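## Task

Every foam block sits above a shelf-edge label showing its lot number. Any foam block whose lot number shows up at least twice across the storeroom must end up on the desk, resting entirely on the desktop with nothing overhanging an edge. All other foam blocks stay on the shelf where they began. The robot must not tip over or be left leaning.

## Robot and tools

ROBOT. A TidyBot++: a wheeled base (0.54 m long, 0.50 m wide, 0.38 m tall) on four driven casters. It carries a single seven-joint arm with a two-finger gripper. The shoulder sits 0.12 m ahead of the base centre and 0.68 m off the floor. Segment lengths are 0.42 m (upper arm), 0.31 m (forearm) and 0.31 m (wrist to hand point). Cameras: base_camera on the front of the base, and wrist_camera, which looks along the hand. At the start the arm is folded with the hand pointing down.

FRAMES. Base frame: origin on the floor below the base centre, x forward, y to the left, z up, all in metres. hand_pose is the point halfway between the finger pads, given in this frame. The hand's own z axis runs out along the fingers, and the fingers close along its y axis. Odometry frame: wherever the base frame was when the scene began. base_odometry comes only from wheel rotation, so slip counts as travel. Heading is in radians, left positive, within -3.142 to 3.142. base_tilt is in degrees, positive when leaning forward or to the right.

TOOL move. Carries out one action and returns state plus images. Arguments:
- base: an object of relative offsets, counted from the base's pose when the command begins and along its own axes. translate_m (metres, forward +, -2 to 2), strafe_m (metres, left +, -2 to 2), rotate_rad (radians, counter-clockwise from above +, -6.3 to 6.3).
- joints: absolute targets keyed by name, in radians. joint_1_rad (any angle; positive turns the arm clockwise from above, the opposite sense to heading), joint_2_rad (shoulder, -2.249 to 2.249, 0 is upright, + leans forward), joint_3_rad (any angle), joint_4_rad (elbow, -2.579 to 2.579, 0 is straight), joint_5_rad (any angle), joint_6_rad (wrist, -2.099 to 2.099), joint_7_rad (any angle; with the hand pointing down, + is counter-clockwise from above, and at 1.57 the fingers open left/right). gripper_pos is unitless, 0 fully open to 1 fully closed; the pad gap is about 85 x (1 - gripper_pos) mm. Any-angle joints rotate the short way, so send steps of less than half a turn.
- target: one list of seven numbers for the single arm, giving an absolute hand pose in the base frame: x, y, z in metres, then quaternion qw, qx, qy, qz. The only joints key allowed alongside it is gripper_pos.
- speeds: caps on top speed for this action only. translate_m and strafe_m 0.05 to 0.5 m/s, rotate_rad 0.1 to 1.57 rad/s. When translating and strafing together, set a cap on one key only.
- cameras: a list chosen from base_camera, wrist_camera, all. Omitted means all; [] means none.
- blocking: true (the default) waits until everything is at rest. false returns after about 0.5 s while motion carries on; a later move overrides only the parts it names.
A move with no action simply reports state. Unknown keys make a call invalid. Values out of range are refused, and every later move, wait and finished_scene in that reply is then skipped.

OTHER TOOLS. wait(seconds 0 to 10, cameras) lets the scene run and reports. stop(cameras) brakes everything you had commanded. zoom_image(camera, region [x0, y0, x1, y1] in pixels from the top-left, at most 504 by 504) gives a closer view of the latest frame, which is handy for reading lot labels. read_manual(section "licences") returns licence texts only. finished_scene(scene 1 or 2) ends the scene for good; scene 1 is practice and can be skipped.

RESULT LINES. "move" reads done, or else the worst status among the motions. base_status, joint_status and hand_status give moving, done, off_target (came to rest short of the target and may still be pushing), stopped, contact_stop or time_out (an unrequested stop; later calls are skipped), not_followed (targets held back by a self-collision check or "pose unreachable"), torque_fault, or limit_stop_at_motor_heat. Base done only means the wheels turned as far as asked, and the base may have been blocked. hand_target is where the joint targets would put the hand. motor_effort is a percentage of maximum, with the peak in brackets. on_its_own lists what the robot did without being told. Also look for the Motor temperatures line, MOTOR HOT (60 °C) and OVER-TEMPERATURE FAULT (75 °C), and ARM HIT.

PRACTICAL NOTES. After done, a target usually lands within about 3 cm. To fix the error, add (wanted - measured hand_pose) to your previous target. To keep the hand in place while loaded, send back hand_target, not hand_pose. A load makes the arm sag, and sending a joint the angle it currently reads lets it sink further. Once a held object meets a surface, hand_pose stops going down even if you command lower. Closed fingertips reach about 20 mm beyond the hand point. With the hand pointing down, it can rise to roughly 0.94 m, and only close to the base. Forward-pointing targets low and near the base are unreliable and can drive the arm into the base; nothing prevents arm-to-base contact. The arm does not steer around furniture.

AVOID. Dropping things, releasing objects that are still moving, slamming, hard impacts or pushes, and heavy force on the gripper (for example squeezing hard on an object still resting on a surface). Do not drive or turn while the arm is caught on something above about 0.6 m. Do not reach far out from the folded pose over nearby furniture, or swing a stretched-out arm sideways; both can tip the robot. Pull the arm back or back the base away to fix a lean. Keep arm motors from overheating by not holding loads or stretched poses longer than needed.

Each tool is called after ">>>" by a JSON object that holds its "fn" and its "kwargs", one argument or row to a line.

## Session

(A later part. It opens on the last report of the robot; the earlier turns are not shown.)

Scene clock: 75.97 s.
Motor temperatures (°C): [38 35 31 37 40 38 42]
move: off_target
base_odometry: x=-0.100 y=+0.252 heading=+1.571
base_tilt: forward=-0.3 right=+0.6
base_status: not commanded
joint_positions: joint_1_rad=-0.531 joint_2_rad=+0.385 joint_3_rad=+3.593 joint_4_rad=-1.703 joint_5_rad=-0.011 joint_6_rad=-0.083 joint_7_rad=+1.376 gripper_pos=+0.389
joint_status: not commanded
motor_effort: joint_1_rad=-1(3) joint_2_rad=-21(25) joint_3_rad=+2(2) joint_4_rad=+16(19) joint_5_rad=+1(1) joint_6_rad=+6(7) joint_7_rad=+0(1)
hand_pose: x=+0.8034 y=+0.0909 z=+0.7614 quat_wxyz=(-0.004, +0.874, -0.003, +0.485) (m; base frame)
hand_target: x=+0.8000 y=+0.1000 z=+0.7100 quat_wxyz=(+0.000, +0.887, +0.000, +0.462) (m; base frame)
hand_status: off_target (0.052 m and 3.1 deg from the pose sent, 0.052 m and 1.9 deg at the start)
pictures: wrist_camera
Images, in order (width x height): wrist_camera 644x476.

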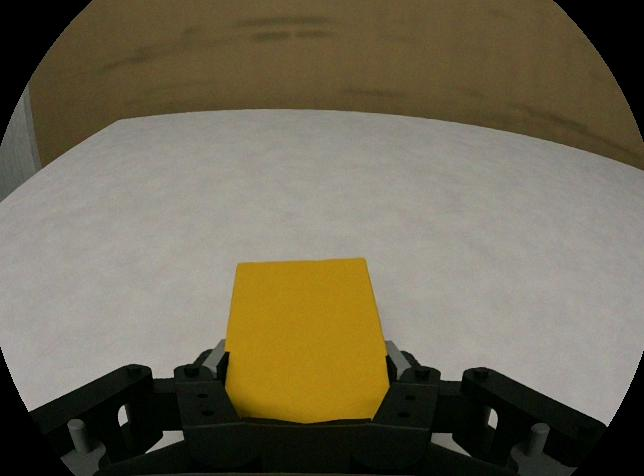

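Contact at z≈0.761. Relax back to a smaller press, release, back up.

>>> {"fn": "move", "kwargs": {
  "target": [0.80, 0.1, 0.742, 0, 0.887, 0, 0.462],
  "cameras": []
}}

>>> {"fn": "move", "kwargs": {
  "joints": {"gripper_pos":0},
  "cameras": ["wrist_camera"]
}}

>>> {"fn": "move", "kwargs": {
  "target": [0.70, 0.1, 0.85, 0, 0.887, 0, 0.462],
  "cameras": ["wrist_camera"]
}}

Scene clock: 76.93 s.
Motor temperatures (°C): [38 36 31 37 40 38 42]
move: done
base_odometry: x=-0.100 y=+0.252 heading=+1.571
base_tilt: forward=-0.3 right=+0.6
base_status: not commanded
joint_positions: joint_1_rad=-0.532 joint_2_rad=+0.385 joint_3_rad=+3.594 joint_4_rad=-1.688 joint_5_rad=+0.016 joint_6_rad=-0.115 joint_7_rad=+1.335 gripper_pos=+0.389
joint_status: not commanded
motor_effort: joint_1_rad=-2(3) joint_2_rad=-28(29) joint_3_rad=+2(4) joint_4_rad=+18(19) joint_5_rad=+0(1) joint_6_rad=+6(7) joint_7_rad=-1(1)
hand_pose: x=+0.8032 y=+0.0902 z=+0.7619 quat_wxyz=(-0.005, +0.878, -0.010, +0.479) (m; base frame)
hand_target: x=+0.8000 y=+0.1000 z=+0.7420 quat_wxyz=(+0.000, +0.887, +0.000, +0.462) (m; base frame)
hand_status: done (0.022 m and 2.6 deg from the pose sent, 0.022 m and 3.1 deg at the start)
pictures: none
No camera images: "cameras" was empty.

Scene clock: 78.03 s.
Motor temperatures (°C): [38 36 31 37 40 38 42]
move: done
base_odometry: x=-0.100 y=+0.252 heading=+1.571
base_tilt: forward=-0.3 right=+0.6
base_status: not commanded
joint_positions: joint_1_rad=-0.532 joint_2_rad=+0.388 joint_3_rad=+3.594 joint_4_rad=-1.688 joint_5_rad=+0.016 joint_6_rad=-0.115 joint_7_rad=+1.335 gripper_pos=+0.000
joint_status: all done
motor_effort: joint_1_rad=+0(2) joint_2_rad=-31(32) joint_3_rad=+4(4) joint_4_rad=+19(20) joint_5_rad=+1(1) joint_6_rad=+7(8) joint_7_rad=+0(0)
hand_pose: x=+0.8034 y=+0.0903 z=+0.7601 quat_wxyz=(-0.005, +0.878, -0.010, +0.478) (m; base frame)
hand_target: x=+0.8000 y=+0.1000 z=+0.7420 quat_wxyz=(+0.000, +0.887, +0.000, +0.462) (m; base frame)
hand_status: not commanded
pictures: wrist_camera
Images, in order (width x height): wrist_camera 644x476.

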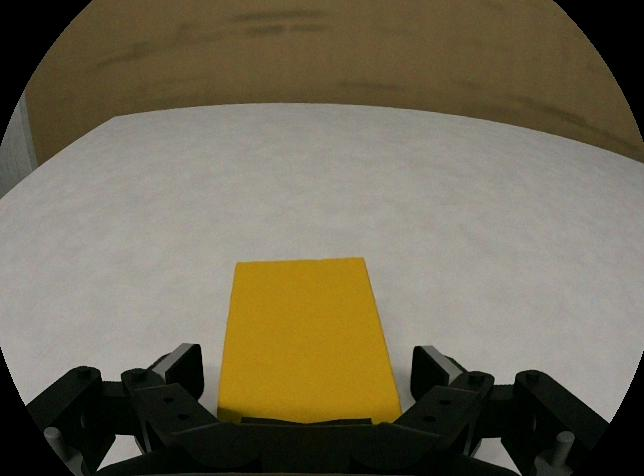

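Scene clock: 80.00 s.
Motor temperatures (°C): [38 36 31 37 40 37 42]
move: done
base_odometry: x=-0.100 y=+0.252 heading=+1.571
base_tilt: forward=-0.3 right=+0.6
base_status: not commanded
joint_positions: joint_1_rad=-0.318 joint_2_rad=+0.081 joint_3_rad=+3.163 joint_4_rad=-1.689 joint_5_rad=+0.491 joint_6_rad=-0.411 joint_7_rad=+0.931 gripper_pos=+0.000
joint_status: not commanded
motor_effort: joint_1_rad=+0(2) joint_2_rad=-23(32) joint_3_rad=+0(4) joint_4_rad=+21(23) joint_5_rad=+2(3) joint_6_rad=+6(8) joint_7_rad=+0(1)
hand_pose: x=+0.7100 y=+0.1212 z=+0.8747 quat_wxyz=(-0.033, +0.874, +0.004, +0.485) (m; base frame)
hand_target: x=+0.7000 y=+0.1000 z=+0.8500 quat_wxyz=(+0.000, +0.887, +0.000, +0.462) (m; base frame)
hand_status: done (0.034 m and 4.9 deg from the pose sent, 0.137 m and 2.4 deg at the start)
pictures: wrist_camera
Images, in order (width x height): wrist_camera 644x476.

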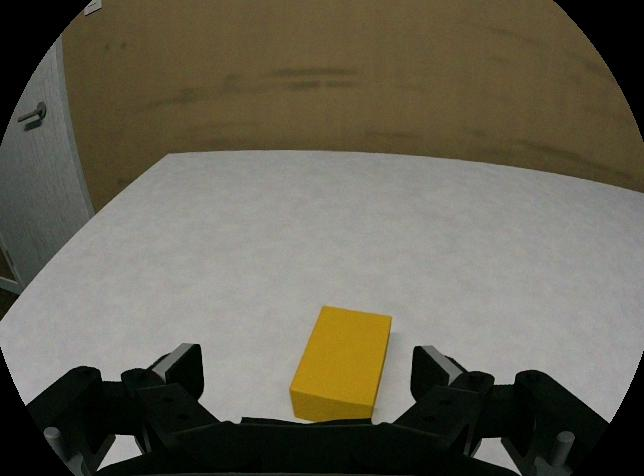

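>>> {"fn": "move", "kwargs": {
  "base": {"translate_m":-0.25},
  "cameras": []
}}

>>> {"fn": "move", "kwargs": {
  "base": {"rotate_rad":-1.57},
  "target": [0.5, 0, 0.88, 0, 0.793, 0, 0.609],
  "cameras": []
}}

>>> {"fn": "move", "kwargs": {
  "base": {"translate_m":1.2}
}}

>>> {"fn": "move", "kwargs": {
  "base": {"rotate_rad":-1.57}
}}

Scene clock: 82.23 s.
Motor temperatures (°C): [38 36 31 37 40 37 42]
move: done
base_odometry: x=-0.100 y=+0.002 heading=+1.570
base_tilt: forward=-0.4 right=+0.6
base_status: done
joint_positions: joint_1_rad=-0.312 joint_2_rad=+0.071 joint_3_rad=+3.157 joint_4_rad=-1.695 joint_5_rad=+0.494 joint_6_rad=-0.417 joint_7_rad=+0.930 gripper_pos=+0.000
joint_status: not commanded
motor_effort: joint_1_rad=-1(2) joint_2_rad=-24(26) joint_3_rad=+0(3) joint_4_rad=+21(22) joint_5_rad=+2(3) joint_6_rad=+6(7) joint_7_rad=+0(0)
hand_pose: x=+0.7062 y=+0.1186 z=+0.8762 quat_wxyz=(-0.031, +0.874, +0.003, +0.485) (m; base frame)
hand_target: x=+0.7000 y=+0.1000 z=+0.8500 quat_wxyz=(+0.000, +0.887, +0.000, +0.462) (m; base frame)
hand_status: not commanded
pictures: none
No camera images: "cameras" was empty.

Scene clock: 84.57 s.
Motor temperatures (°C): [38 36 31 37 40 37 42]
move: done
base_odometry: x=-0.100 y=+0.002 heading=+0.000
base_tilt: forward=-0.4 right=+0.6
base_status: done
joint_positions: joint_1_rad=-0.022 joint_2_rad=-0.551 joint_3_rad=+3.151 joint_4_rad=-2.352 joint_5_rad=+0.073 joint_6_rad=-0.069 joint_7_rad=+1.529 gripper_pos=+0.000
joint_status: not commanded
motor_effort: joint_1_rad=+0(2) joint_2_rad=-2(25) joint_3_rad=+1(3) joint_4_rad=+22(23) joint_5_rad=+1(3) joint_6_rad=+8(9) joint_7_rad=+0(1)
hand_pose: x=+0.5024 y=+0.0042 z=+0.8770 quat_wxyz=(+0.005, +0.804, +0.015, +0.594) (m; base frame)
hand_target: x=+0.5000 y=+0.0000 z=+0.8800 quat_wxyz=(+0.000, +0.793, +0.000, +0.609) (m; base frame)
hand_status: done (0.006 m and 2.8 deg from the pose sent, 0.238 m and 17.3 deg at the start)
pictures: none
No camera images: "cameras" was empty.

Scene clock: 88.33 s.
Motor temperatures (°C): [38 36 31 37 40 38 42]
move: done
base_odometry: x=+1.100 y=+0.002 heading=+0.000
base_tilt: forward=-0.4 right=+0.6
base_status: done
joint_positions: joint_1_rad=-0.022 joint_2_rad=-0.556 joint_3_rad=+3.151 joint_4_rad=-2.353 joint_5_rad=+0.072 joint_6_rad=-0.066 joint_7_rad=+1.530 gripper_pos=+0.000
joint_status: not commanded
motor_effort: joint_1_rad=-1(1) joint_2_rad=-2(4) joint_3_rad=+1(1) joint_4_rad=+22(23) joint_5_rad=+1(1) joint_6_rad=+8(9) joint_7_rad=+0(1)
hand_pose: x=+0.5016 y=+0.0043 z=+0.8793 quat_wxyz=(+0.005, +0.802, +0.015, +0.597) (m; base frame)
hand_target: x=+0.5000 y=+0.0000 z=+0.8800 quat_wxyz=(+0.000, +0.793, +0.000, +0.609) (m; base frame)
hand_status: not commanded
pictures: base_camera, wrist_camera
Images, in order (width x height): base_camera 644x364, wrist_camera 644x476.

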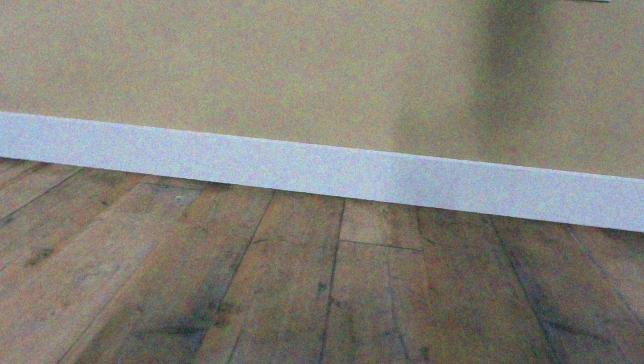

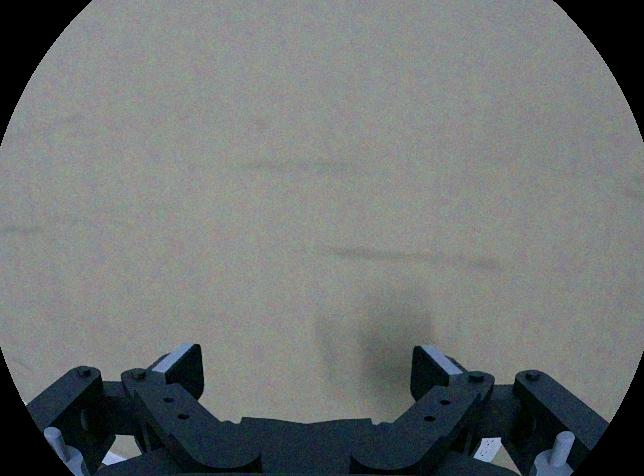

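Scene clock: 90.63 s.
Motor temperatures (°C): [38 36 31 37 40 38 42]
move: done
base_odometry: x=+1.100 y=+0.002 heading=-1.570
base_tilt: forward=-0.3 right=+0.6
base_status: done
joint_positions: joint_1_rad=-0.019 joint_2_rad=-0.556 joint_3_rad=+3.151 joint_4_rad=-2.353 joint_5_rad=+0.072 joint_6_rad=-0.065 joint_7_rad=+1.530 gripper_pos=+0.000
joint_status: not commanded
motor_effort: joint_1_rad=+0(1) joint_2_rad=-2(3) joint_3_rad=+1(2) joint_4_rad=+22(23) joint_5_rad=+1(1) joint_6_rad=+9(9) joint_7_rad=+0(1)
hand_pose: x=+0.5016 y=+0.0030 z=+0.8794 quat_wxyz=(+0.006, +0.802, +0.014, +0.597) (m; base frame)
hand_target: x=+0.5000 y=+0.0000 z=+0.8800 quat_wxyz=(+0.000, +0.793, +0.000, +0.609) (m; base frame)
hand_status: not commanded
pictures: base_camera, wrist_camera
Images, in order (width x height): base_camera 644x364, wrist_camera 644x476.

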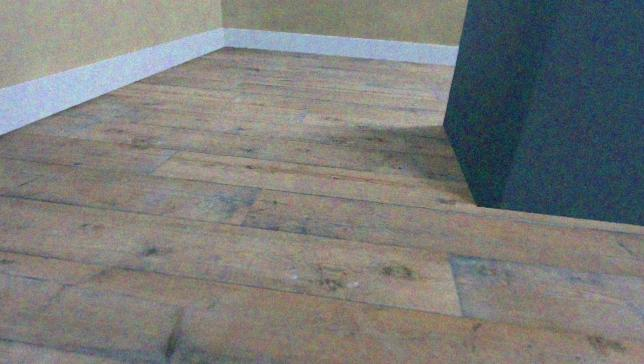

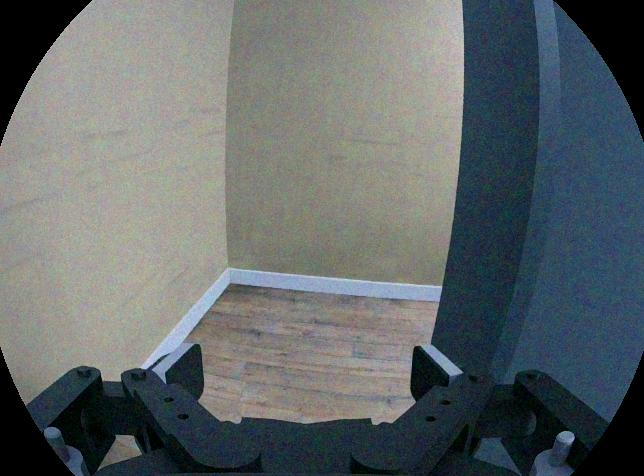

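>>> {"fn": "move", "kwargs": {
  "base": {"strafe_m":0.22},
  "cameras": []
}}

>>> {"fn": "move", "kwargs": {
  "base": {"translate_m":1.6},
  "cameras": []
}}

>>> {"fn": "move", "kwargs": {
  "base": {"rotate_rad":-1.57}
}}

Scene clock: 92.63 s.
Motor temperatures (°C): [38 36 31 37 40 38 42]
move: done
base_odometry: x=+1.320 y=+0.002 heading=-1.571
base_tilt: forward=-0.4 right=+0.6
base_status: done
joint_positions: joint_1_rad=-0.019 joint_2_rad=-0.556 joint_3_rad=+3.150 joint_4_rad=-2.353 joint_5_rad=+0.072 joint_6_rad=-0.065 joint_7_rad=+1.530 gripper_pos=+0.000
joint_status: not commanded
motor_effort: joint_1_rad=+0(1) joint_2_rad=-2(3) joint_3_rad=+1(3) joint_4_rad=+22(23) joint_5_rad=+1(1) joint_6_rad=+9(9) joint_7_rad=+0(1)
hand_pose: x=+0.5016 y=+0.0032 z=+0.8794 quat_wxyz=(+0.006, +0.802, +0.014, +0.597) (m; base frame)
hand_target: x=+0.5000 y=+0.0000 z=+0.8800 quat_wxyz=(+0.000, +0.793, +0.000, +0.609) (m; base frame)
hand_status: not commanded
pictures: none
No camera images: "cameras" was empty.

Scene clock: 97.20 s.
Motor temperatures (°C): [38 35 31 37 40 38 42]
move: done
base_odometry: x=+1.321 y=-1.598 heading=-1.570
base_tilt: forward=-0.3 right=+0.6
base_status: done
joint_positions: joint_1_rad=-0.019 joint_2_rad=-0.558 joint_3_rad=+3.150 joint_4_rad=-2.353 joint_5_rad=+0.072 joint_6_rad=-0.064 joint_7_rad=+1.530 gripper_pos=+0.000
joint_status: not commanded
motor_effort: joint_1_rad=+0(1) joint_2_rad=-2(5) joint_3_rad=+1(1) joint_4_rad=+22(23) joint_5_rad=+1(1) joint_6_rad=+8(9) joint_7_rad=+0(1)
hand_pose: x=+0.5011 y=+0.0032 z=+0.8803 quat_wxyz=(+0.006, +0.801, +0.014, +0.598) (m; base frame)
hand_target: x=+0.5000 y=+0.0000 z=+0.8800 quat_wxyz=(+0.000, +0.793, +0.000, +0.609) (m; base frame)
hand_status: not commanded
pictures: none
No camera images: "cameras" was empty.

Scene clock: 99.50 s.
Motor temperatures (°C): [38 35 31 37 40 38 42]
move: done
base_odometry: x=+1.321 y=-1.598 heading=-3.139
base_tilt: forward=-0.4 right=+0.6
base_status: done
joint_positions: joint_1_rad=-0.017 joint_2_rad=-0.558 joint_3_rad=+3.151 joint_4_rad=-2.353 joint_5_rad=+0.071 joint_6_rad=-0.064 joint_7_rad=+1.530 gripper_pos=+0.000
joint_status: not commanded
motor_effort: joint_1_rad=+0(1) joint_2_rad=-2(3) joint_3_rad=+0(2) joint_4_rad=+22(23) joint_5_rad=+1(1) joint_6_rad=+8(9) joint_7_rad=+0(1)
hand_pose: x=+0.5011 y=+0.0026 z=+0.8803 quat_wxyz=(+0.006, +0.801, +0.013, +0.598) (m; base frame)
hand_target: x=+0.5000 y=+0.0000 z=+0.8800 quat_wxyz=(+0.000, +0.793, +0.000, +0.609) (m; base frame)
hand_status: not commanded
pictures: base_camera, wrist_camera
Images, in order (width x height): base_camera 644x364, wrist_camera 644x476.

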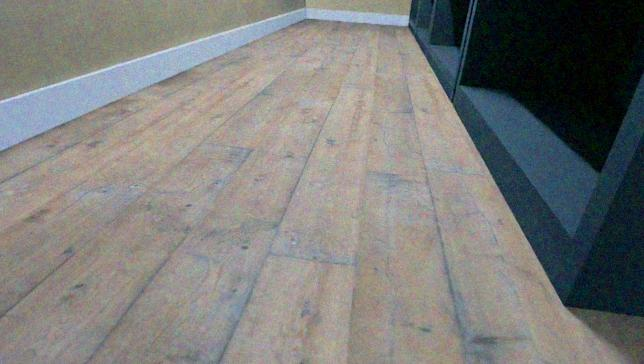

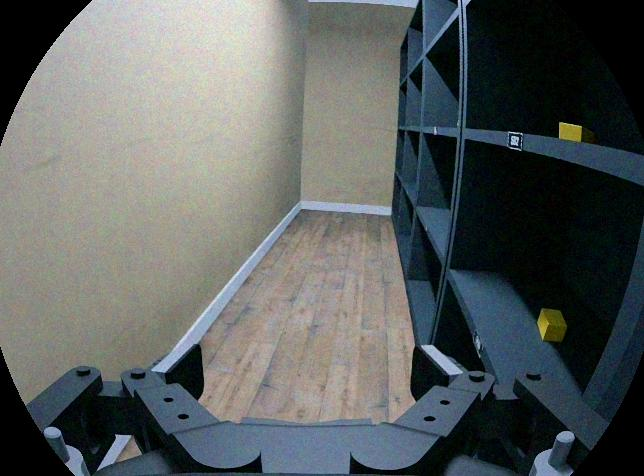

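>>> {"fn": "move", "kwargs": {
  "base": {"strafe_m":0.45,"translate_m":0.9},
  "cameras": []
}}

>>> {"fn": "move", "kwargs": {
  "base": {"rotate_rad":-1.57}
}}

Scene clock: 105.57 s.
Motor temperatures (°C): [38 35 30 37 40 38 42]
move: time_out
base_odometry: x=+0.531 y=-1.995 heading=+3.126
base_tilt: forward=-0.3 right=+0.6
base_status: translate_m time_out (by the wheels' count: +0.791 of +0.900); strafe_m time_out (by the wheels' count: +0.395 of +0.450)
joint_positions: joint_1_rad=-0.016 joint_2_rad=-0.561 joint_3_rad=+3.146 joint_4_rad=-2.359 joint_5_rad=+0.071 joint_6_rad=-0.058 joint_7_rad=+1.531 gripper_pos=+0.000
joint_status: not commanded
motor_effort: joint_1_rad=+0(4) joint_2_rad=-1(12) joint_3_rad=+1(15) joint_4_rad=+22(25) joint_5_rad=+1(1) joint_6_rad=+8(10) joint_7_rad=+0(1)
hand_pose: x=+0.5003 y=+0.0043 z=+0.8800 quat_wxyz=(+0.006, +0.800, +0.015, +0.600) (m; base frame)
hand_target: x=+0.5000 y=+0.0000 z=+0.8800 quat_wxyz=(+0.000, +0.793, +0.000, +0.609) (m; base frame)
hand_status: not commanded
pictures: none
No camera images: "cameras" was empty.

not run: a stop that you did not command came earlier in this reply.

>>> {"fn": "move", "kwargs": {
  "base": {"strafe_m":-0.07},
  "cameras": []
}}

>>> {"fn": "move", "kwargs": {
  "joints": {"joint_1_rad":1.57}
}}

Scene clock: 107.23 s.
Motor temperatures (°C): [38 35 30 37 40 38 42]
move: done
base_odometry: x=+0.532 y=-1.925 heading=+3.127
base_tilt: forward=-0.3 right=+0.6
base_status: done
joint_positions: joint_1_rad=-0.016 joint_2_rad=-0.561 joint_3_rad=+3.148 joint_4_rad=-2.359 joint_5_rad=+0.071 joint_6_rad=-0.058 joint_7_rad=+1.531 gripper_pos=+0.000
joint_status: not commanded
motor_effort: joint_1_rad=-1(1) joint_2_rad=-2(3) joint_3_rad=+1(2) joint_4_rad=+22(23) joint_5_rad=+1(1) joint_6_rad=+8(9) joint_7_rad=+0(1)
hand_pose: x=+0.5003 y=+0.0037 z=+0.8800 quat_wxyz=(+0.006, +0.800, +0.015, +0.600) (m; base frame)
hand_target: x=+0.5000 y=+0.0000 z=+0.8800 quat_wxyz=(+0.000, +0.793, +0.000, +0.609) (m; base frame)
hand_status: not commanded
pictures: none
No camera images: "cameras" was empty.

Scene clock: 110.03 s.
Motor temperatures (°C): [38 35 30 37 40 38 42]
move: done
base_odometry: x=+0.532 y=-1.925 heading=+3.127
base_tilt: forward=-0.4 right=+0.6
base_status: not commanded
joint_positions: joint_1_rad=+1.551 joint_2_rad=-0.561 joint_3_rad=+3.148 joint_4_rad=-2.359 joint_5_rad=+0.071 joint_6_rad=-0.058 joint_7_rad=+1.531 gripper_pos=+0.000
joint_status: all done
motor_effort: joint_1_rad=+0(2) joint_2_rad=-1(2) joint_3_rad=+1(1) joint_4_rad=+22(23) joint_5_rad=+1(1) joint_6_rad=+9(9) joint_7_rad=-1(1)
hand_pose: x=+0.1239 y=-0.3813 z=+0.8800 quat_wxyz=(+0.428, +0.577, -0.555, +0.420) (m; base frame)
hand_target: x=+0.1170 y=-0.3810 z=+0.8800 quat_wxyz=(+0.432, +0.559, -0.562, +0.430) (m; base frame)
hand_status: not commanded
pictures: base_camera, wrist_camera
Images, in order (width x height): base_camera 644x364, wrist_camera 644x476.

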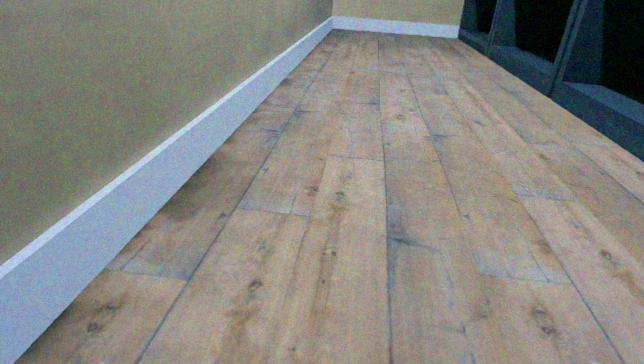

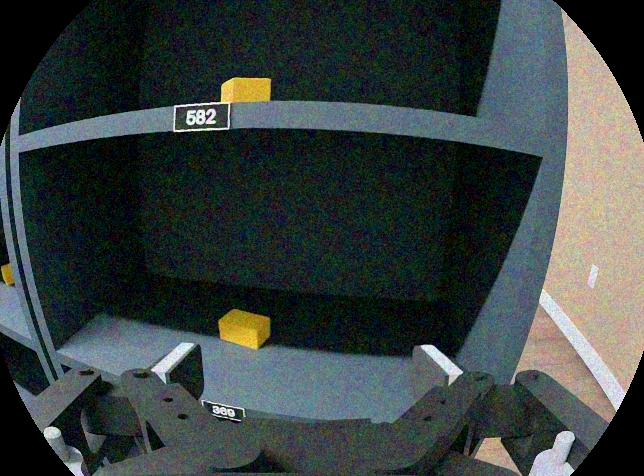

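>>> {"fn": "move", "kwargs": {
  "base": {"translate_m":0.95}
}}

>>> {"fn": "move", "kwargs": {
  "base": {"translate_m":0.95}
}}

>>> {"fn": "move", "kwargs": {
  "base": {"translate_m":0.85}
}}

Scene clock: 116.00 s.
Motor temperatures (°C): [38 35 30 37 40 38 42]
move: time_out
base_odometry: x=-0.416 y=-1.910 heading=+3.125
base_tilt: forward=-0.4 right=+0.7
base_status: translate_m time_out (by the wheels' count: +0.948 of +0.950)
joint_positions: joint_1_rad=+1.557 joint_2_rad=-0.537 joint_3_rad=+3.149 joint_4_rad=-2.360 joint_5_rad=+0.071 joint_6_rad=-0.057 joint_7_rad=+1.531 gripper_pos=+0.000
joint_status: not commanded
motor_effort: joint_1_rad=+0(4) joint_2_rad=-8(13) joint_3_rad=+0(3) joint_4_rad=+22(24) joint_5_rad=+1(1) joint_6_rad=+8(9) joint_7_rad=+0(1)
hand_pose: x=+0.1214 y=-0.3858 z=+0.8706 quat_wxyz=(+0.422, +0.580, -0.561, +0.413) (m; base frame)
hand_target: x=+0.1170 y=-0.3810 z=+0.8800 quat_wxyz=(+0.432, +0.559, -0.562, +0.430) (m; base frame)
hand_status: not commanded
pictures: base_camera, wrist_camera
Images, in order (width x height): base_camera 644x364, wrist_camera 644x476.

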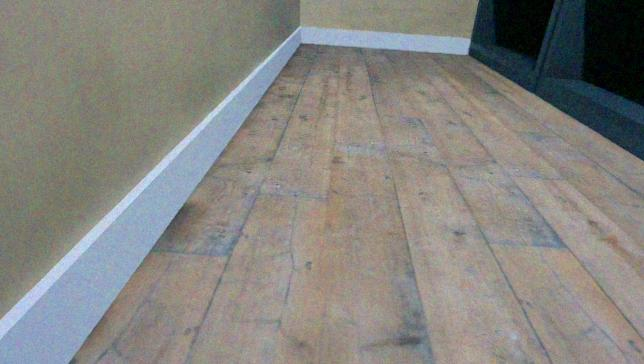

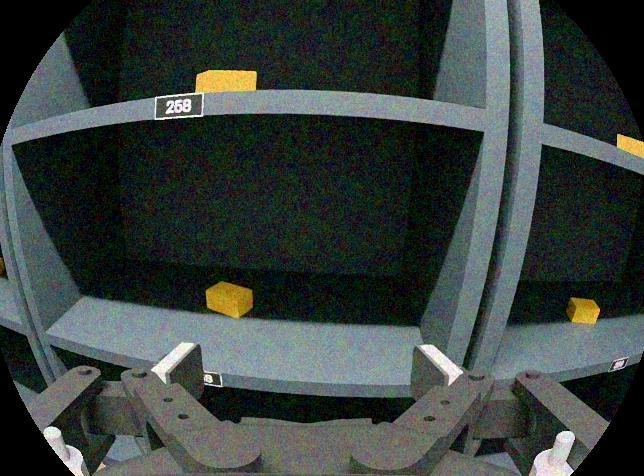

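not run: a stop that you did not command came earlier in this reply.

not run: a stop that you did not command came earlier in this reply.

>>> {"fn": "zoom_image", "kwargs": {
  "camera": "wrist_camera",
  "region": [180, 350, 250, 400]
}}

>>> {"fn": "move", "kwargs": {
  "base": {"translate_m":0.92,"strafe_m":-0.05,"rotate_rad":0.03}
}}

>>> {"fn": "move", "kwargs": {
  "base": {"translate_m":0.85}
}}

Scaled by 7.200.

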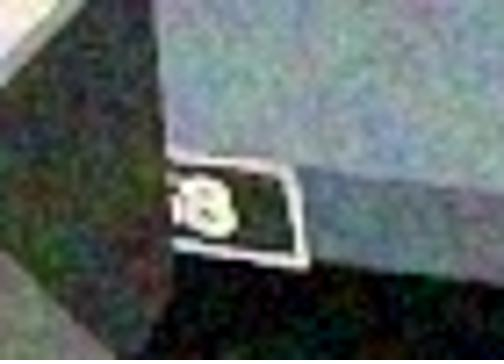

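Scene clock: 119.43 s.
Motor temperatures (°C): [38 35 30 37 40 38 42]
move: done
base_odometry: x=-1.334 y=-1.845 heading=-3.128
base_tilt: forward=-0.4 right=+0.6
base_status: done
joint_positions: joint_1_rad=+1.559 joint_2_rad=-0.537 joint_3_rad=+3.150 joint_4_rad=-2.360 joint_5_rad=+0.071 joint_6_rad=-0.056 joint_7_rad=+1.531 gripper_pos=+0.000
joint_status: not commanded
motor_effort: joint_1_rad=+0(2) joint_2_rad=-9(13) joint_3_rad=+0(4) joint_4_rad=+22(23) joint_5_rad=+1(1) joint_6_rad=+8(9) joint_7_rad=+0(1)
hand_pose: x=+0.1200 y=-0.3858 z=+0.8706 quat_wxyz=(+0.423, +0.579, -0.562, +0.412) (m; base frame)
hand_target: x=+0.1170 y=-0.3810 z=+0.8800 quat_wxyz=(+0.432, +0.559, -0.562, +0.430) (m; base frame)
hand_status: not commanded
pictures: base_camera, wrist_camera
Images, in order (width x height): base_camera 644x364, wrist_camera 644x476.

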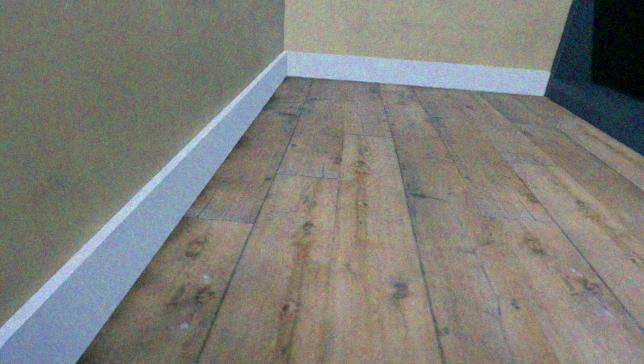

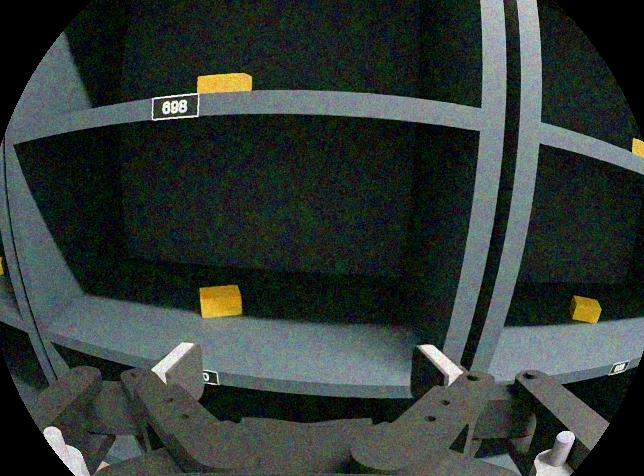

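Scene clock: 124.90 s.
Motor temperatures (°C): [38 35 30 37 40 38 42]
move: time_out
base_odometry: x=-2.182 y=-1.856 heading=-3.129
base_tilt: forward=-0.3 right=+0.6
base_status: translate_m time_out (by the wheels' count: +0.848 of +0.850)
joint_positions: joint_1_rad=+1.559 joint_2_rad=-0.541 joint_3_rad=+3.149 joint_4_rad=-2.360 joint_5_rad=+0.071 joint_6_rad=-0.056 joint_7_rad=+1.531 gripper_pos=+0.000
joint_status: not commanded
motor_effort: joint_1_rad=-1(3) joint_2_rad=-7(11) joint_3_rad=+0(4) joint_4_rad=+21(23) joint_5_rad=+1(1) joint_6_rad=+9(9) joint_7_rad=+0(1)
hand_pose: x=+0.1204 y=-0.3851 z=+0.8721 quat_wxyz=(+0.424, +0.579, -0.561, +0.413) (m; base frame)
hand_target: x=+0.1170 y=-0.3810 z=+0.8800 quat_wxyz=(+0.432, +0.559, -0.562, +0.430) (m; base frame)
hand_status: not commanded
pictures: base_camera, wrist_camera
Images, in order (width x height): base_camera 644x364, wrist_camera 644x476.

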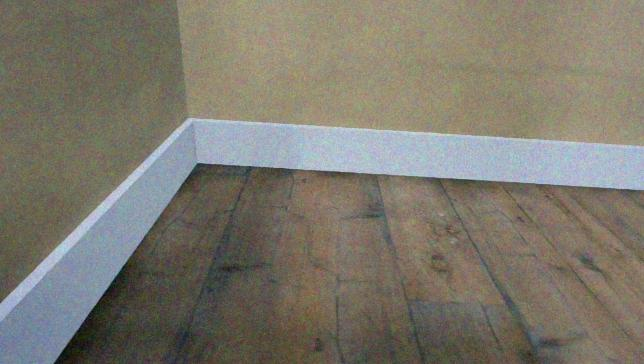

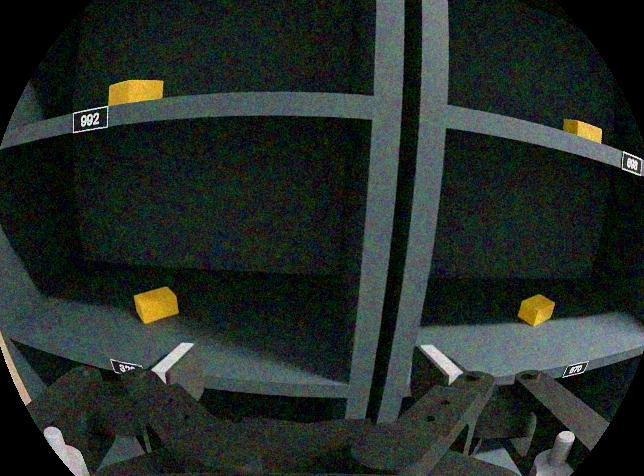

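>>> {"fn": "zoom_image", "kwargs": {
  "camera": "wrist_camera",
  "region": [555, 350, 600, 390]
}}

>>> {"fn": "move", "kwargs": {
  "base": {"translate_m":0.1},
  "joints": {"joint_6_rad":-0.5}
}}

>>> {"fn": "move", "kwargs": {
  "base": {"translate_m":-0.85}
}}

>>> {"fn": "move", "kwargs": {
  "base": {"translate_m":-0.95}
}}

Scaled by 11.200.

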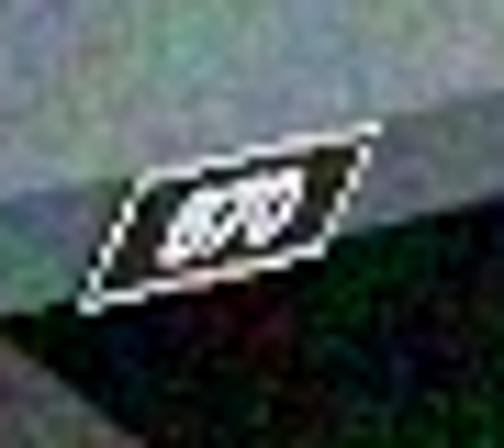

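Scene clock: 127.93 s.
Motor temperatures (°C): [38 35 30 37 40 38 42]
move: time_out
base_odometry: x=-2.280 y=-1.857 heading=-3.131
base_tilt: forward=-0.3 right=+0.6
base_status: translate_m time_out (by the wheels' count: +0.098 of +0.100)
joint_positions: joint_1_rad=+1.559 joint_2_rad=-0.541 joint_3_rad=+3.149 joint_4_rad=-2.365 joint_5_rad=+0.069 joint_6_rad=-0.466 joint_7_rad=+1.531 gripper_pos=+0.000
joint_status: all done
motor_effort: joint_1_rad=-1(2) joint_2_rad=-4(9) joint_3_rad=+0(2) joint_4_rad=+20(23) joint_5_rad=+1(1) joint_6_rad=+7(9) joint_7_rad=+0(1)
hand_pose: x=+0.1120 y=-0.3221 z=+0.7590 quat_wxyz=(+0.303, +0.647, -0.640, +0.281) (m; base frame)
hand_target: x=+0.1177 y=-0.3083 z=+0.7484 quat_wxyz=(+0.283, +0.647, -0.650, +0.282) (m; base frame)
hand_status: not commanded
pictures: base_camera, wrist_camera
Images, in order (width x height): base_camera 644x364, wrist_camera 644x476.

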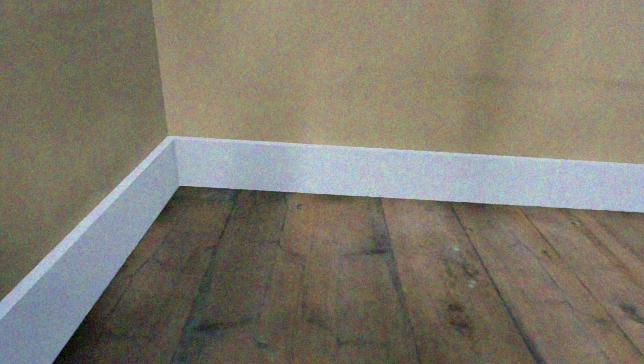

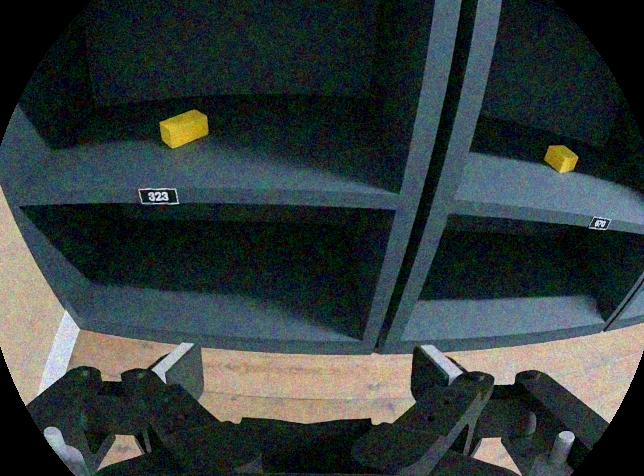

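not run: a stop that you did not command came earlier in this reply.

not run: a stop that you did not command came earlier in this reply.

>>> {"fn": "move", "kwargs": {
  "base": {"translate_m":-0.9,"strafe_m":-0.03}
}}

>>> {"fn": "move", "kwargs": {
  "base": {"translate_m":-0.95}
}}

Scene clock: 131.43 s.
Motor temperatures (°C): [38 35 30 37 40 38 42]
move: done
base_odometry: x=-1.381 y=-1.817 heading=-3.130
base_tilt: forward=-0.4 right=+0.6
base_status: done
joint_positions: joint_1_rad=+1.562 joint_2_rad=-0.552 joint_3_rad=+3.149 joint_4_rad=-2.365 joint_5_rad=+0.068 joint_6_rad=-0.466 joint_7_rad=+1.531 gripper_pos=+0.000
joint_status: not commanded
motor_effort: joint_1_rad=+0(3) joint_2_rad=+0(8) joint_3_rad=+0(2) joint_4_rad=+21(21) joint_5_rad=+1(1) joint_6_rad=+6(8) joint_7_rad=+0(1)
hand_pose: x=+0.1114 y=-0.3212 z=+0.7627 quat_wxyz=(+0.307, +0.644, -0.640, +0.285) (m; base frame)
hand_target: x=+0.1177 y=-0.3083 z=+0.7484 quat_wxyz=(+0.283, +0.647, -0.650, +0.282) (m; base frame)
hand_status: not commanded
pictures: base_camera, wrist_camera
Images, in order (width x height): base_camera 644x364, wrist_camera 644x476.

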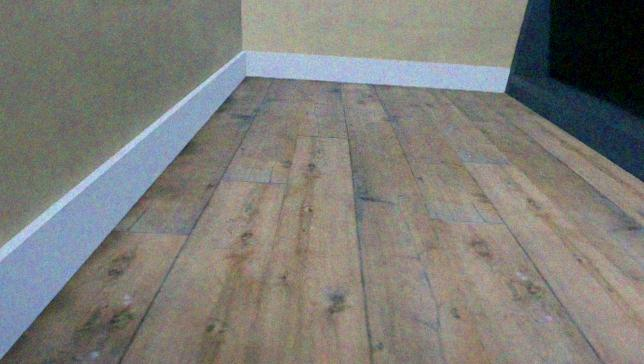

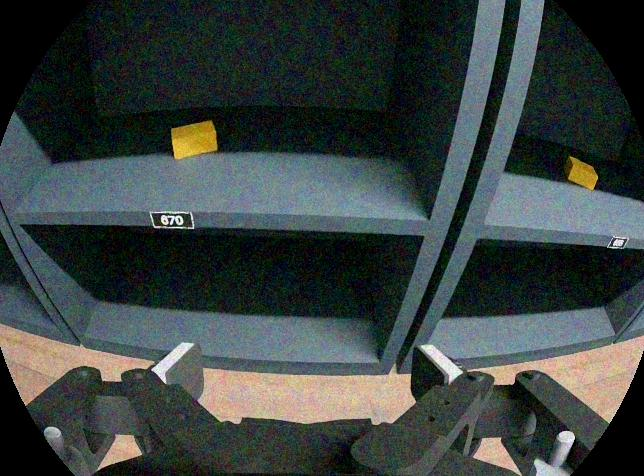

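Scene clock: 134.70 s.
Motor temperatures (°C): [38 35 30 37 40 38 42]
move: done
base_odometry: x=-0.431 y=-1.805 heading=-3.129
base_tilt: forward=-0.4 right=+0.6
base_status: done
joint_positions: joint_1_rad=+1.562 joint_2_rad=-0.552 joint_3_rad=+3.149 joint_4_rad=-2.365 joint_5_rad=+0.068 joint_6_rad=-0.466 joint_7_rad=+1.531 gripper_pos=+0.000
joint_status: not commanded
motor_effort: joint_1_rad=-1(1) joint_2_rad=-1(2) joint_3_rad=+1(2) joint_4_rad=+21(22) joint_5_rad=+1(1) joint_6_rad=+7(7) joint_7_rad=+0(1)
hand_pose: x=+0.1114 y=-0.3212 z=+0.7627 quat_wxyz=(+0.307, +0.644, -0.640, +0.285) (m; base frame)
hand_target: x=+0.1177 y=-0.3083 z=+0.7484 quat_wxyz=(+0.283, +0.647, -0.650, +0.282) (m; base frame)
hand_status: not commanded
pictures: base_camera, wrist_camera
Images, in order (width x height): base_camera 644x364, wrist_camera 644x476.

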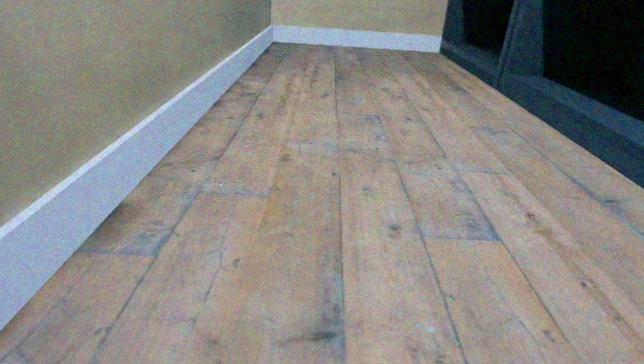

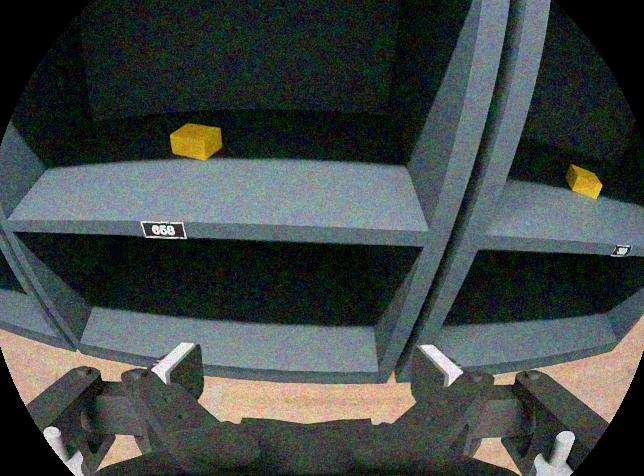

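>>> {"fn": "zoom_image", "kwargs": {
  "camera": "wrist_camera",
  "region": [135, 210, 195, 250]
}}

Scaled by 8.400.

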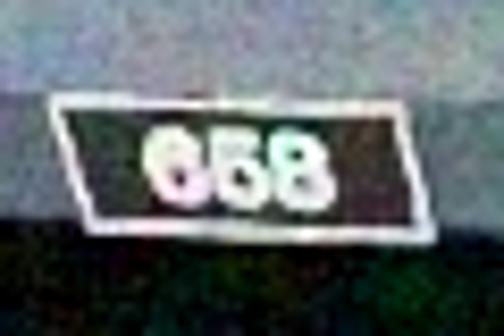

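>>> {"fn": "move", "kwargs": {
  "base": {"translate_m":0.25,"strafe_m":-0.15}
}}

>>> {"fn": "zoom_image", "kwargs": {
  "camera": "wrist_camera",
  "region": [240, 180, 400, 300]
}}

Scene clock: 136.73 s.
Motor temperatures (°C): [38 35 30 37 40 38 42]
move: done
base_odometry: x=-0.682 y=-1.658 heading=-3.130
base_tilt: forward=-0.3 right=+0.6
base_status: done
joint_positions: joint_1_rad=+1.562 joint_2_rad=-0.556 joint_3_rad=+3.149 joint_4_rad=-2.365 joint_5_rad=+0.067 joint_6_rad=-0.466 joint_7_rad=+1.531 gripper_pos=+0.000
joint_status: not commanded
motor_effort: joint_1_rad=-1(1) joint_2_rad=-1(2) joint_3_rad=+1(2) joint_4_rad=+21(22) joint_5_rad=+1(1) joint_6_rad=+7(8) joint_7_rad=+0(1)
hand_pose: x=+0.1115 y=-0.3208 z=+0.7638 quat_wxyz=(+0.308, +0.644, -0.639, +0.286) (m; base frame)
hand_target: x=+0.1177 y=-0.3083 z=+0.7484 quat_wxyz=(+0.283, +0.647, -0.650, +0.282) (m; base frame)
hand_status: not commanded
pictures: base_camera, wrist_camera
Images, in order (width x height): base_camera 644x364, wrist_camera 644x476.

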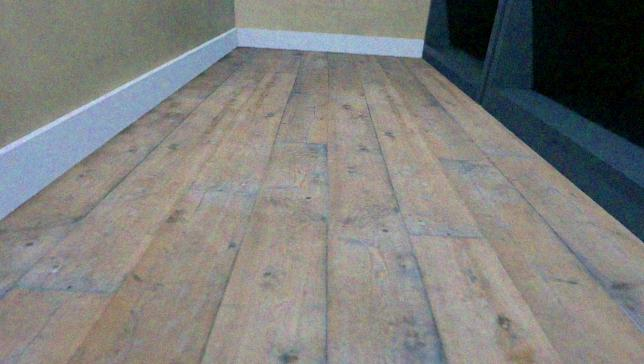

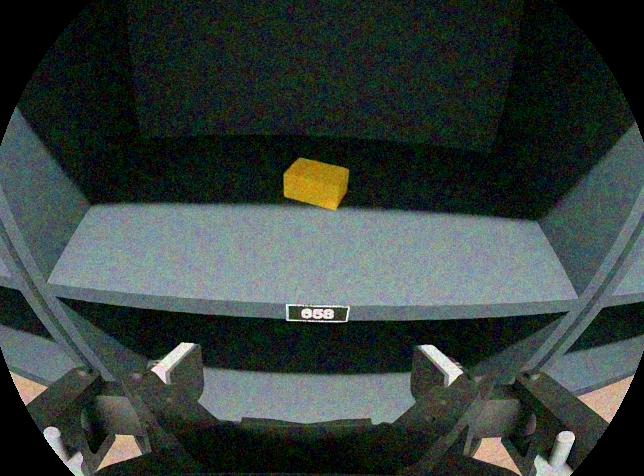

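Scaled by 3.150.

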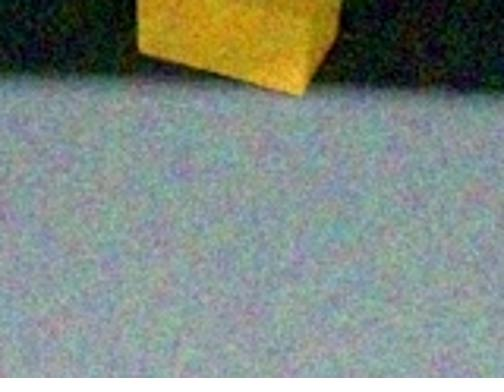

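>>> {"fn": "move", "kwargs": {
  "base": {"translate_m":0.81,"strafe_m":0.03},
  "cameras": []
}}

>>> {"fn": "move", "kwargs": {
  "target": [0.12, -0.36, 1.1, 0.327, 0.627, -0.627, 0.327]
}}

Scene clock: 140.27 s.
Motor temperatures (°C): [38 35 30 37 40 38 42]
move: done
base_odometry: x=-1.492 y=-1.697 heading=-3.131
base_tilt: forward=-0.3 right=+0.6
base_status: done
joint_positions: joint_1_rad=+1.562 joint_2_rad=-0.556 joint_3_rad=+3.149 joint_4_rad=-2.365 joint_5_rad=+0.067 joint_6_rad=-0.466 joint_7_rad=+1.531 gripper_pos=+0.000
joint_status: not commanded
motor_effort: joint_1_rad=+0(1) joint_2_rad=-1(2) joint_3_rad=+1(2) joint_4_rad=+22(22) joint_5_rad=+1(1) joint_6_rad=+7(8) joint_7_rad=+0(1)
hand_pose: x=+0.1115 y=-0.3208 z=+0.7638 quat_wxyz=(+0.308, +0.644, -0.639, +0.286) (m; base frame)
hand_target: x=+0.1177 y=-0.3083 z=+0.7484 quat_wxyz=(+0.283, +0.647, -0.650, +0.282) (m; base frame)
hand_status: not commanded
pictures: none
No camera images: "cameras" was empty.

Scene clock: 143.00 s.
Motor temperatures (°C): [38 35 30 37 40 37 42]
move: done
base_odometry: x=-1.492 y=-1.697 heading=-3.131
base_tilt: forward=-0.3 right=+0.6
base_status: not commanded
joint_positions: joint_1_rad=+0.754 joint_2_rad=-0.403 joint_3_rad=+3.390 joint_4_rad=-1.243 joint_5_rad=+0.474 joint_6_rad=-1.348 joint_7_rad=+1.235 gripper_pos=+0.000
joint_status: not commanded
motor_effort: joint_1_rad=-1(1) joint_2_rad=-1(4) joint_3_rad=-2(2) joint_4_rad=+17(22) joint_5_rad=+3(3) joint_6_rad=+7(8) joint_7_rad=+0(1)
hand_pose: x=+0.1412 y=-0.3556 z=+1.1056 quat_wxyz=(+0.315, +0.644, -0.599, +0.356) (m; base frame)
hand_target: x=+0.1200 y=-0.3600 z=+1.1000 quat_wxyz=(+0.327, +0.627, -0.627, +0.327) (m; base frame)
hand_status: done (0.022 m and 5.2 deg from the pose sent, 0.339 m and 5.7 deg at the start)
pictures: base_camera, wrist_camera
Images, in order (width x height): base_camera 644x364, wrist_camera 644x476.

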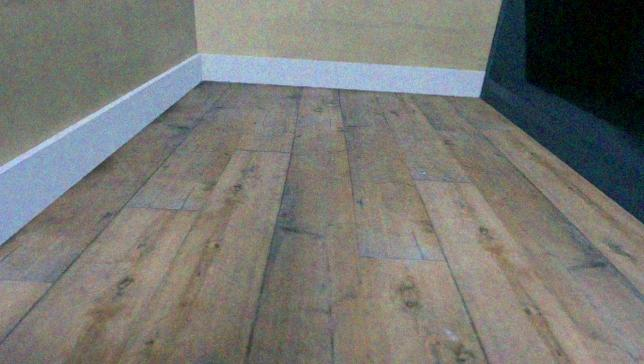

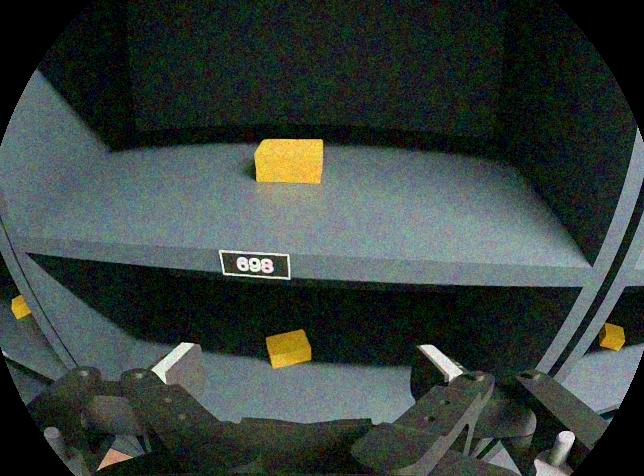

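>>> {"fn": "move", "kwargs": {
  "base": {"rotate_rad":-1.582},
  "cameras": []
}}

>>> {"fn": "move", "kwargs": {
  "base": {"strafe_m":0.51},
  "cameras": []
}}

>>> {"fn": "move", "kwargs": {
  "target": [0.52, -0.13, 1.13, 0.231, 0.768, -0.400, 0.4435]
}}

Scene clock: 146.40 s.
Motor temperatures (°C): [38 35 30 37 40 37 42]
move: done
base_odometry: x=-1.492 y=-1.697 heading=+1.571
base_tilt: forward=-0.4 right=+0.6
base_status: done
joint_positions: joint_1_rad=+0.751 joint_2_rad=-0.396 joint_3_rad=+3.396 joint_4_rad=-1.243 joint_5_rad=+0.480 joint_6_rad=-1.350 joint_7_rad=+1.234 gripper_pos=+0.000
joint_status: not commanded
motor_effort: joint_1_rad=-1(1) joint_2_rad=-2(3) joint_3_rad=-2(3) joint_4_rad=+17(18) joint_5_rad=+3(4) joint_6_rad=+7(8) joint_7_rad=+0(1)
hand_pose: x=+0.1399 y=-0.3587 z=+1.1033 quat_wxyz=(+0.317, +0.644, -0.602, +0.351) (m; base frame)
hand_target: x=+0.1200 y=-0.3600 z=+1.1000 quat_wxyz=(+0.327, +0.627, -0.627, +0.327) (m; base frame)
hand_status: not commanded
pictures: none
No camera images: "cameras" was empty.

Scene clock: 148.80 s.
Motor temperatures (°C): [38 35 30 37 40 37 42]
move: done
base_odometry: x=-2.002 y=-1.697 heading=+1.571
base_tilt: forward=-0.4 right=+0.6
base_status: done
joint_positions: joint_1_rad=+0.751 joint_2_rad=-0.393 joint_3_rad=+3.397 joint_4_rad=-1.241 joint_5_rad=+0.481 joint_6_rad=-1.354 joint_7_rad=+1.233 gripper_pos=+0.000
joint_status: not commanded
motor_effort: joint_1_rad=+0(1) joint_2_rad=-1(4) joint_3_rad=-2(3) joint_4_rad=+17(18) joint_5_rad=+3(3) joint_6_rad=+6(8) joint_7_rad=+0(0)
hand_pose: x=+0.1400 y=-0.3591 z=+1.1026 quat_wxyz=(+0.316, +0.644, -0.603, +0.349) (m; base frame)
hand_target: x=+0.1200 y=-0.3600 z=+1.1000 quat_wxyz=(+0.327, +0.627, -0.627, +0.327) (m; base frame)
hand_status: not commanded
pictures: none
No camera images: "cameras" was empty.

Scene clock: 151.30 s.
Motor temperatures (°C): [38 35 30 37 40 37 42]
move: done
base_odometry: x=-2.002 y=-1.697 heading=+1.571
base_tilt: forward=-0.3 right=+0.6
base_status: not commanded
joint_positions: joint_1_rad=-0.225 joint_2_rad=-0.002 joint_3_rad=+3.045 joint_4_rad=-0.946 joint_5_rad=+0.939 joint_6_rad=-1.632 joint_7_rad=+0.704 gripper_pos=+0.000
joint_status: not commanded
motor_effort: joint_1_rad=+0(1) joint_2_rad=-15(16) joint_3_rad=+0(3) joint_4_rad=+15(18) joint_5_rad=+7(7) joint_6_rad=+5(8) joint_7_rad=+0(1)
hand_pose: x=+0.5253 y=-0.1271 z=+1.1269 quat_wxyz=(+0.213, +0.784, -0.377, +0.445) (m; base frame)
hand_target: x=+0.5200 y=-0.1300 z=+1.1300 quat_wxyz=(+0.231, +0.768, -0.400, +0.444) (m; base frame)
hand_status: done (0.007 m and 3.8 deg from the pose sent, 0.445 m and 31.0 deg at the start)
pictures: base_camera, wrist_camera
Images, in order (width x height): base_camera 644x364, wrist_camera 644x476.

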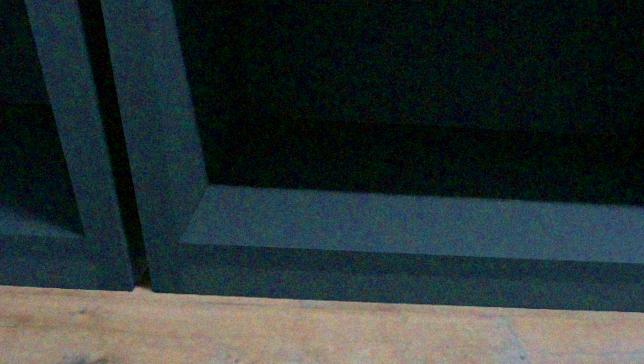

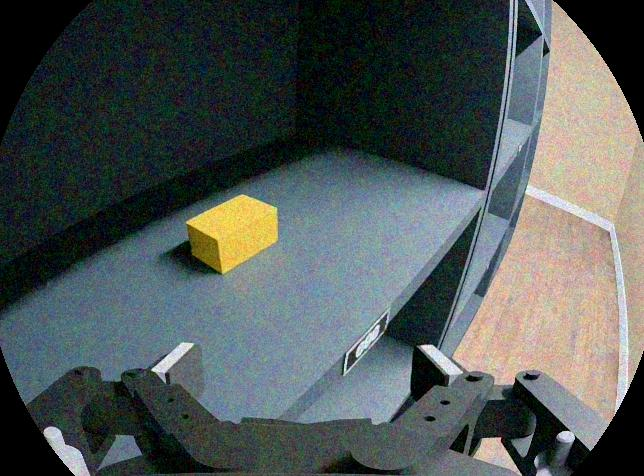

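>>> {"fn": "move", "kwargs": {
  "base": {"translate_m":0.2},
  "cameras": []
}}

>>> {"fn": "move", "kwargs": {
  "target": [0.535, -0.13, 1.11, 0.28, 0.718, -0.484, 0.4145]
}}

Scene clock: 158.50 s.
Motor temperatures (°C): [38 35 30 37 40 37 42]
move: done
base_odometry: x=-2.002 y=-1.497 heading=+1.572
base_tilt: forward=-0.3 right=+0.6
base_status: done
joint_positions: joint_1_rad=-0.226 joint_2_rad=+0.017 joint_3_rad=+3.044 joint_4_rad=-0.943 joint_5_rad=+0.942 joint_6_rad=-1.636 joint_7_rad=+0.702 gripper_pos=+0.000
joint_status: not commanded
motor_effort: joint_1_rad=-1(1) joint_2_rad=-16(20) joint_3_rad=+0(1) joint_4_rad=+15(17) joint_5_rad=+7(7) joint_6_rad=+5(6) joint_7_rad=+0(1)
hand_pose: x=+0.5322 y=-0.1259 z=+1.1208 quat_wxyz=(+0.219, +0.786, -0.376, +0.438) (m; base frame)
hand_target: x=+0.5200 y=-0.1300 z=+1.1300 quat_wxyz=(+0.231, +0.768, -0.400, +0.444) (m; base frame)
hand_status: not commanded
pictures: none
No camera images: "cameras" was empty.

Scene clock: 159.87 s.
Motor temperatures (°C): [38 35 30 37 40 37 42]
move: off_target
base_odometry: x=-2.002 y=-1.497 heading=+1.571
base_tilt: forward=-0.3 right=+0.6
base_status: not commanded
joint_positions: joint_1_rad=-0.448 joint_2_rad=+0.098 joint_3_rad=+3.335 joint_4_rad=-0.843 joint_5_rad=+0.989 joint_6_rad=-1.744 joint_7_rad=+0.576 gripper_pos=+0.000
joint_status: not commanded
motor_effort: joint_1_rad=-5(5) joint_2_rad=-8(16) joint_3_rad=-3(3) joint_4_rad=+13(16) joint_5_rad=+7(7) joint_6_rad=+4(5) joint_7_rad=+0(1)
hand_pose: x=+0.5226 y=-0.1493 z=+1.1227 quat_wxyz=(+0.243, +0.729, -0.480, +0.424) (m; base frame)
hand_target: x=+0.5350 y=-0.1300 z=+1.1100 quat_wxyz=(+0.280, +0.718, -0.484, +0.414) (m; base frame)
hand_status: off_target (0.026 m and 4.6 deg from the pose sent, 0.012 m and 16.4 deg at the start)
pictures: base_camera, wrist_camera
Images, in order (width x height): base_camera 644x364, wrist_camera 644x476.

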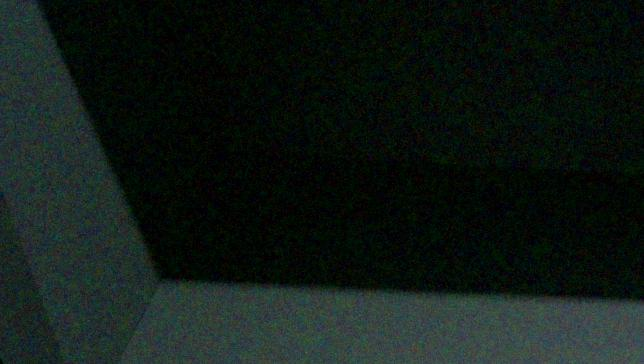

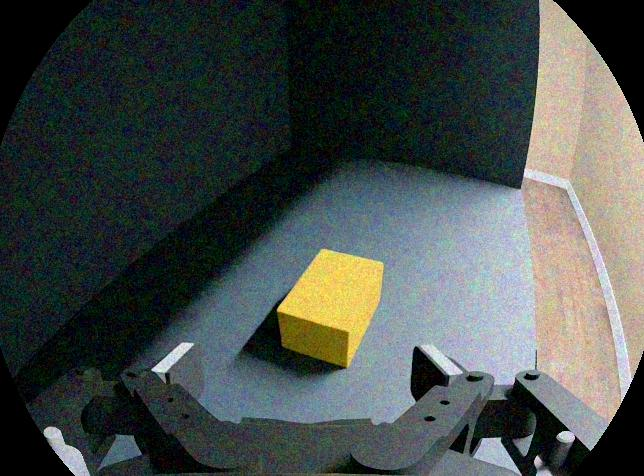

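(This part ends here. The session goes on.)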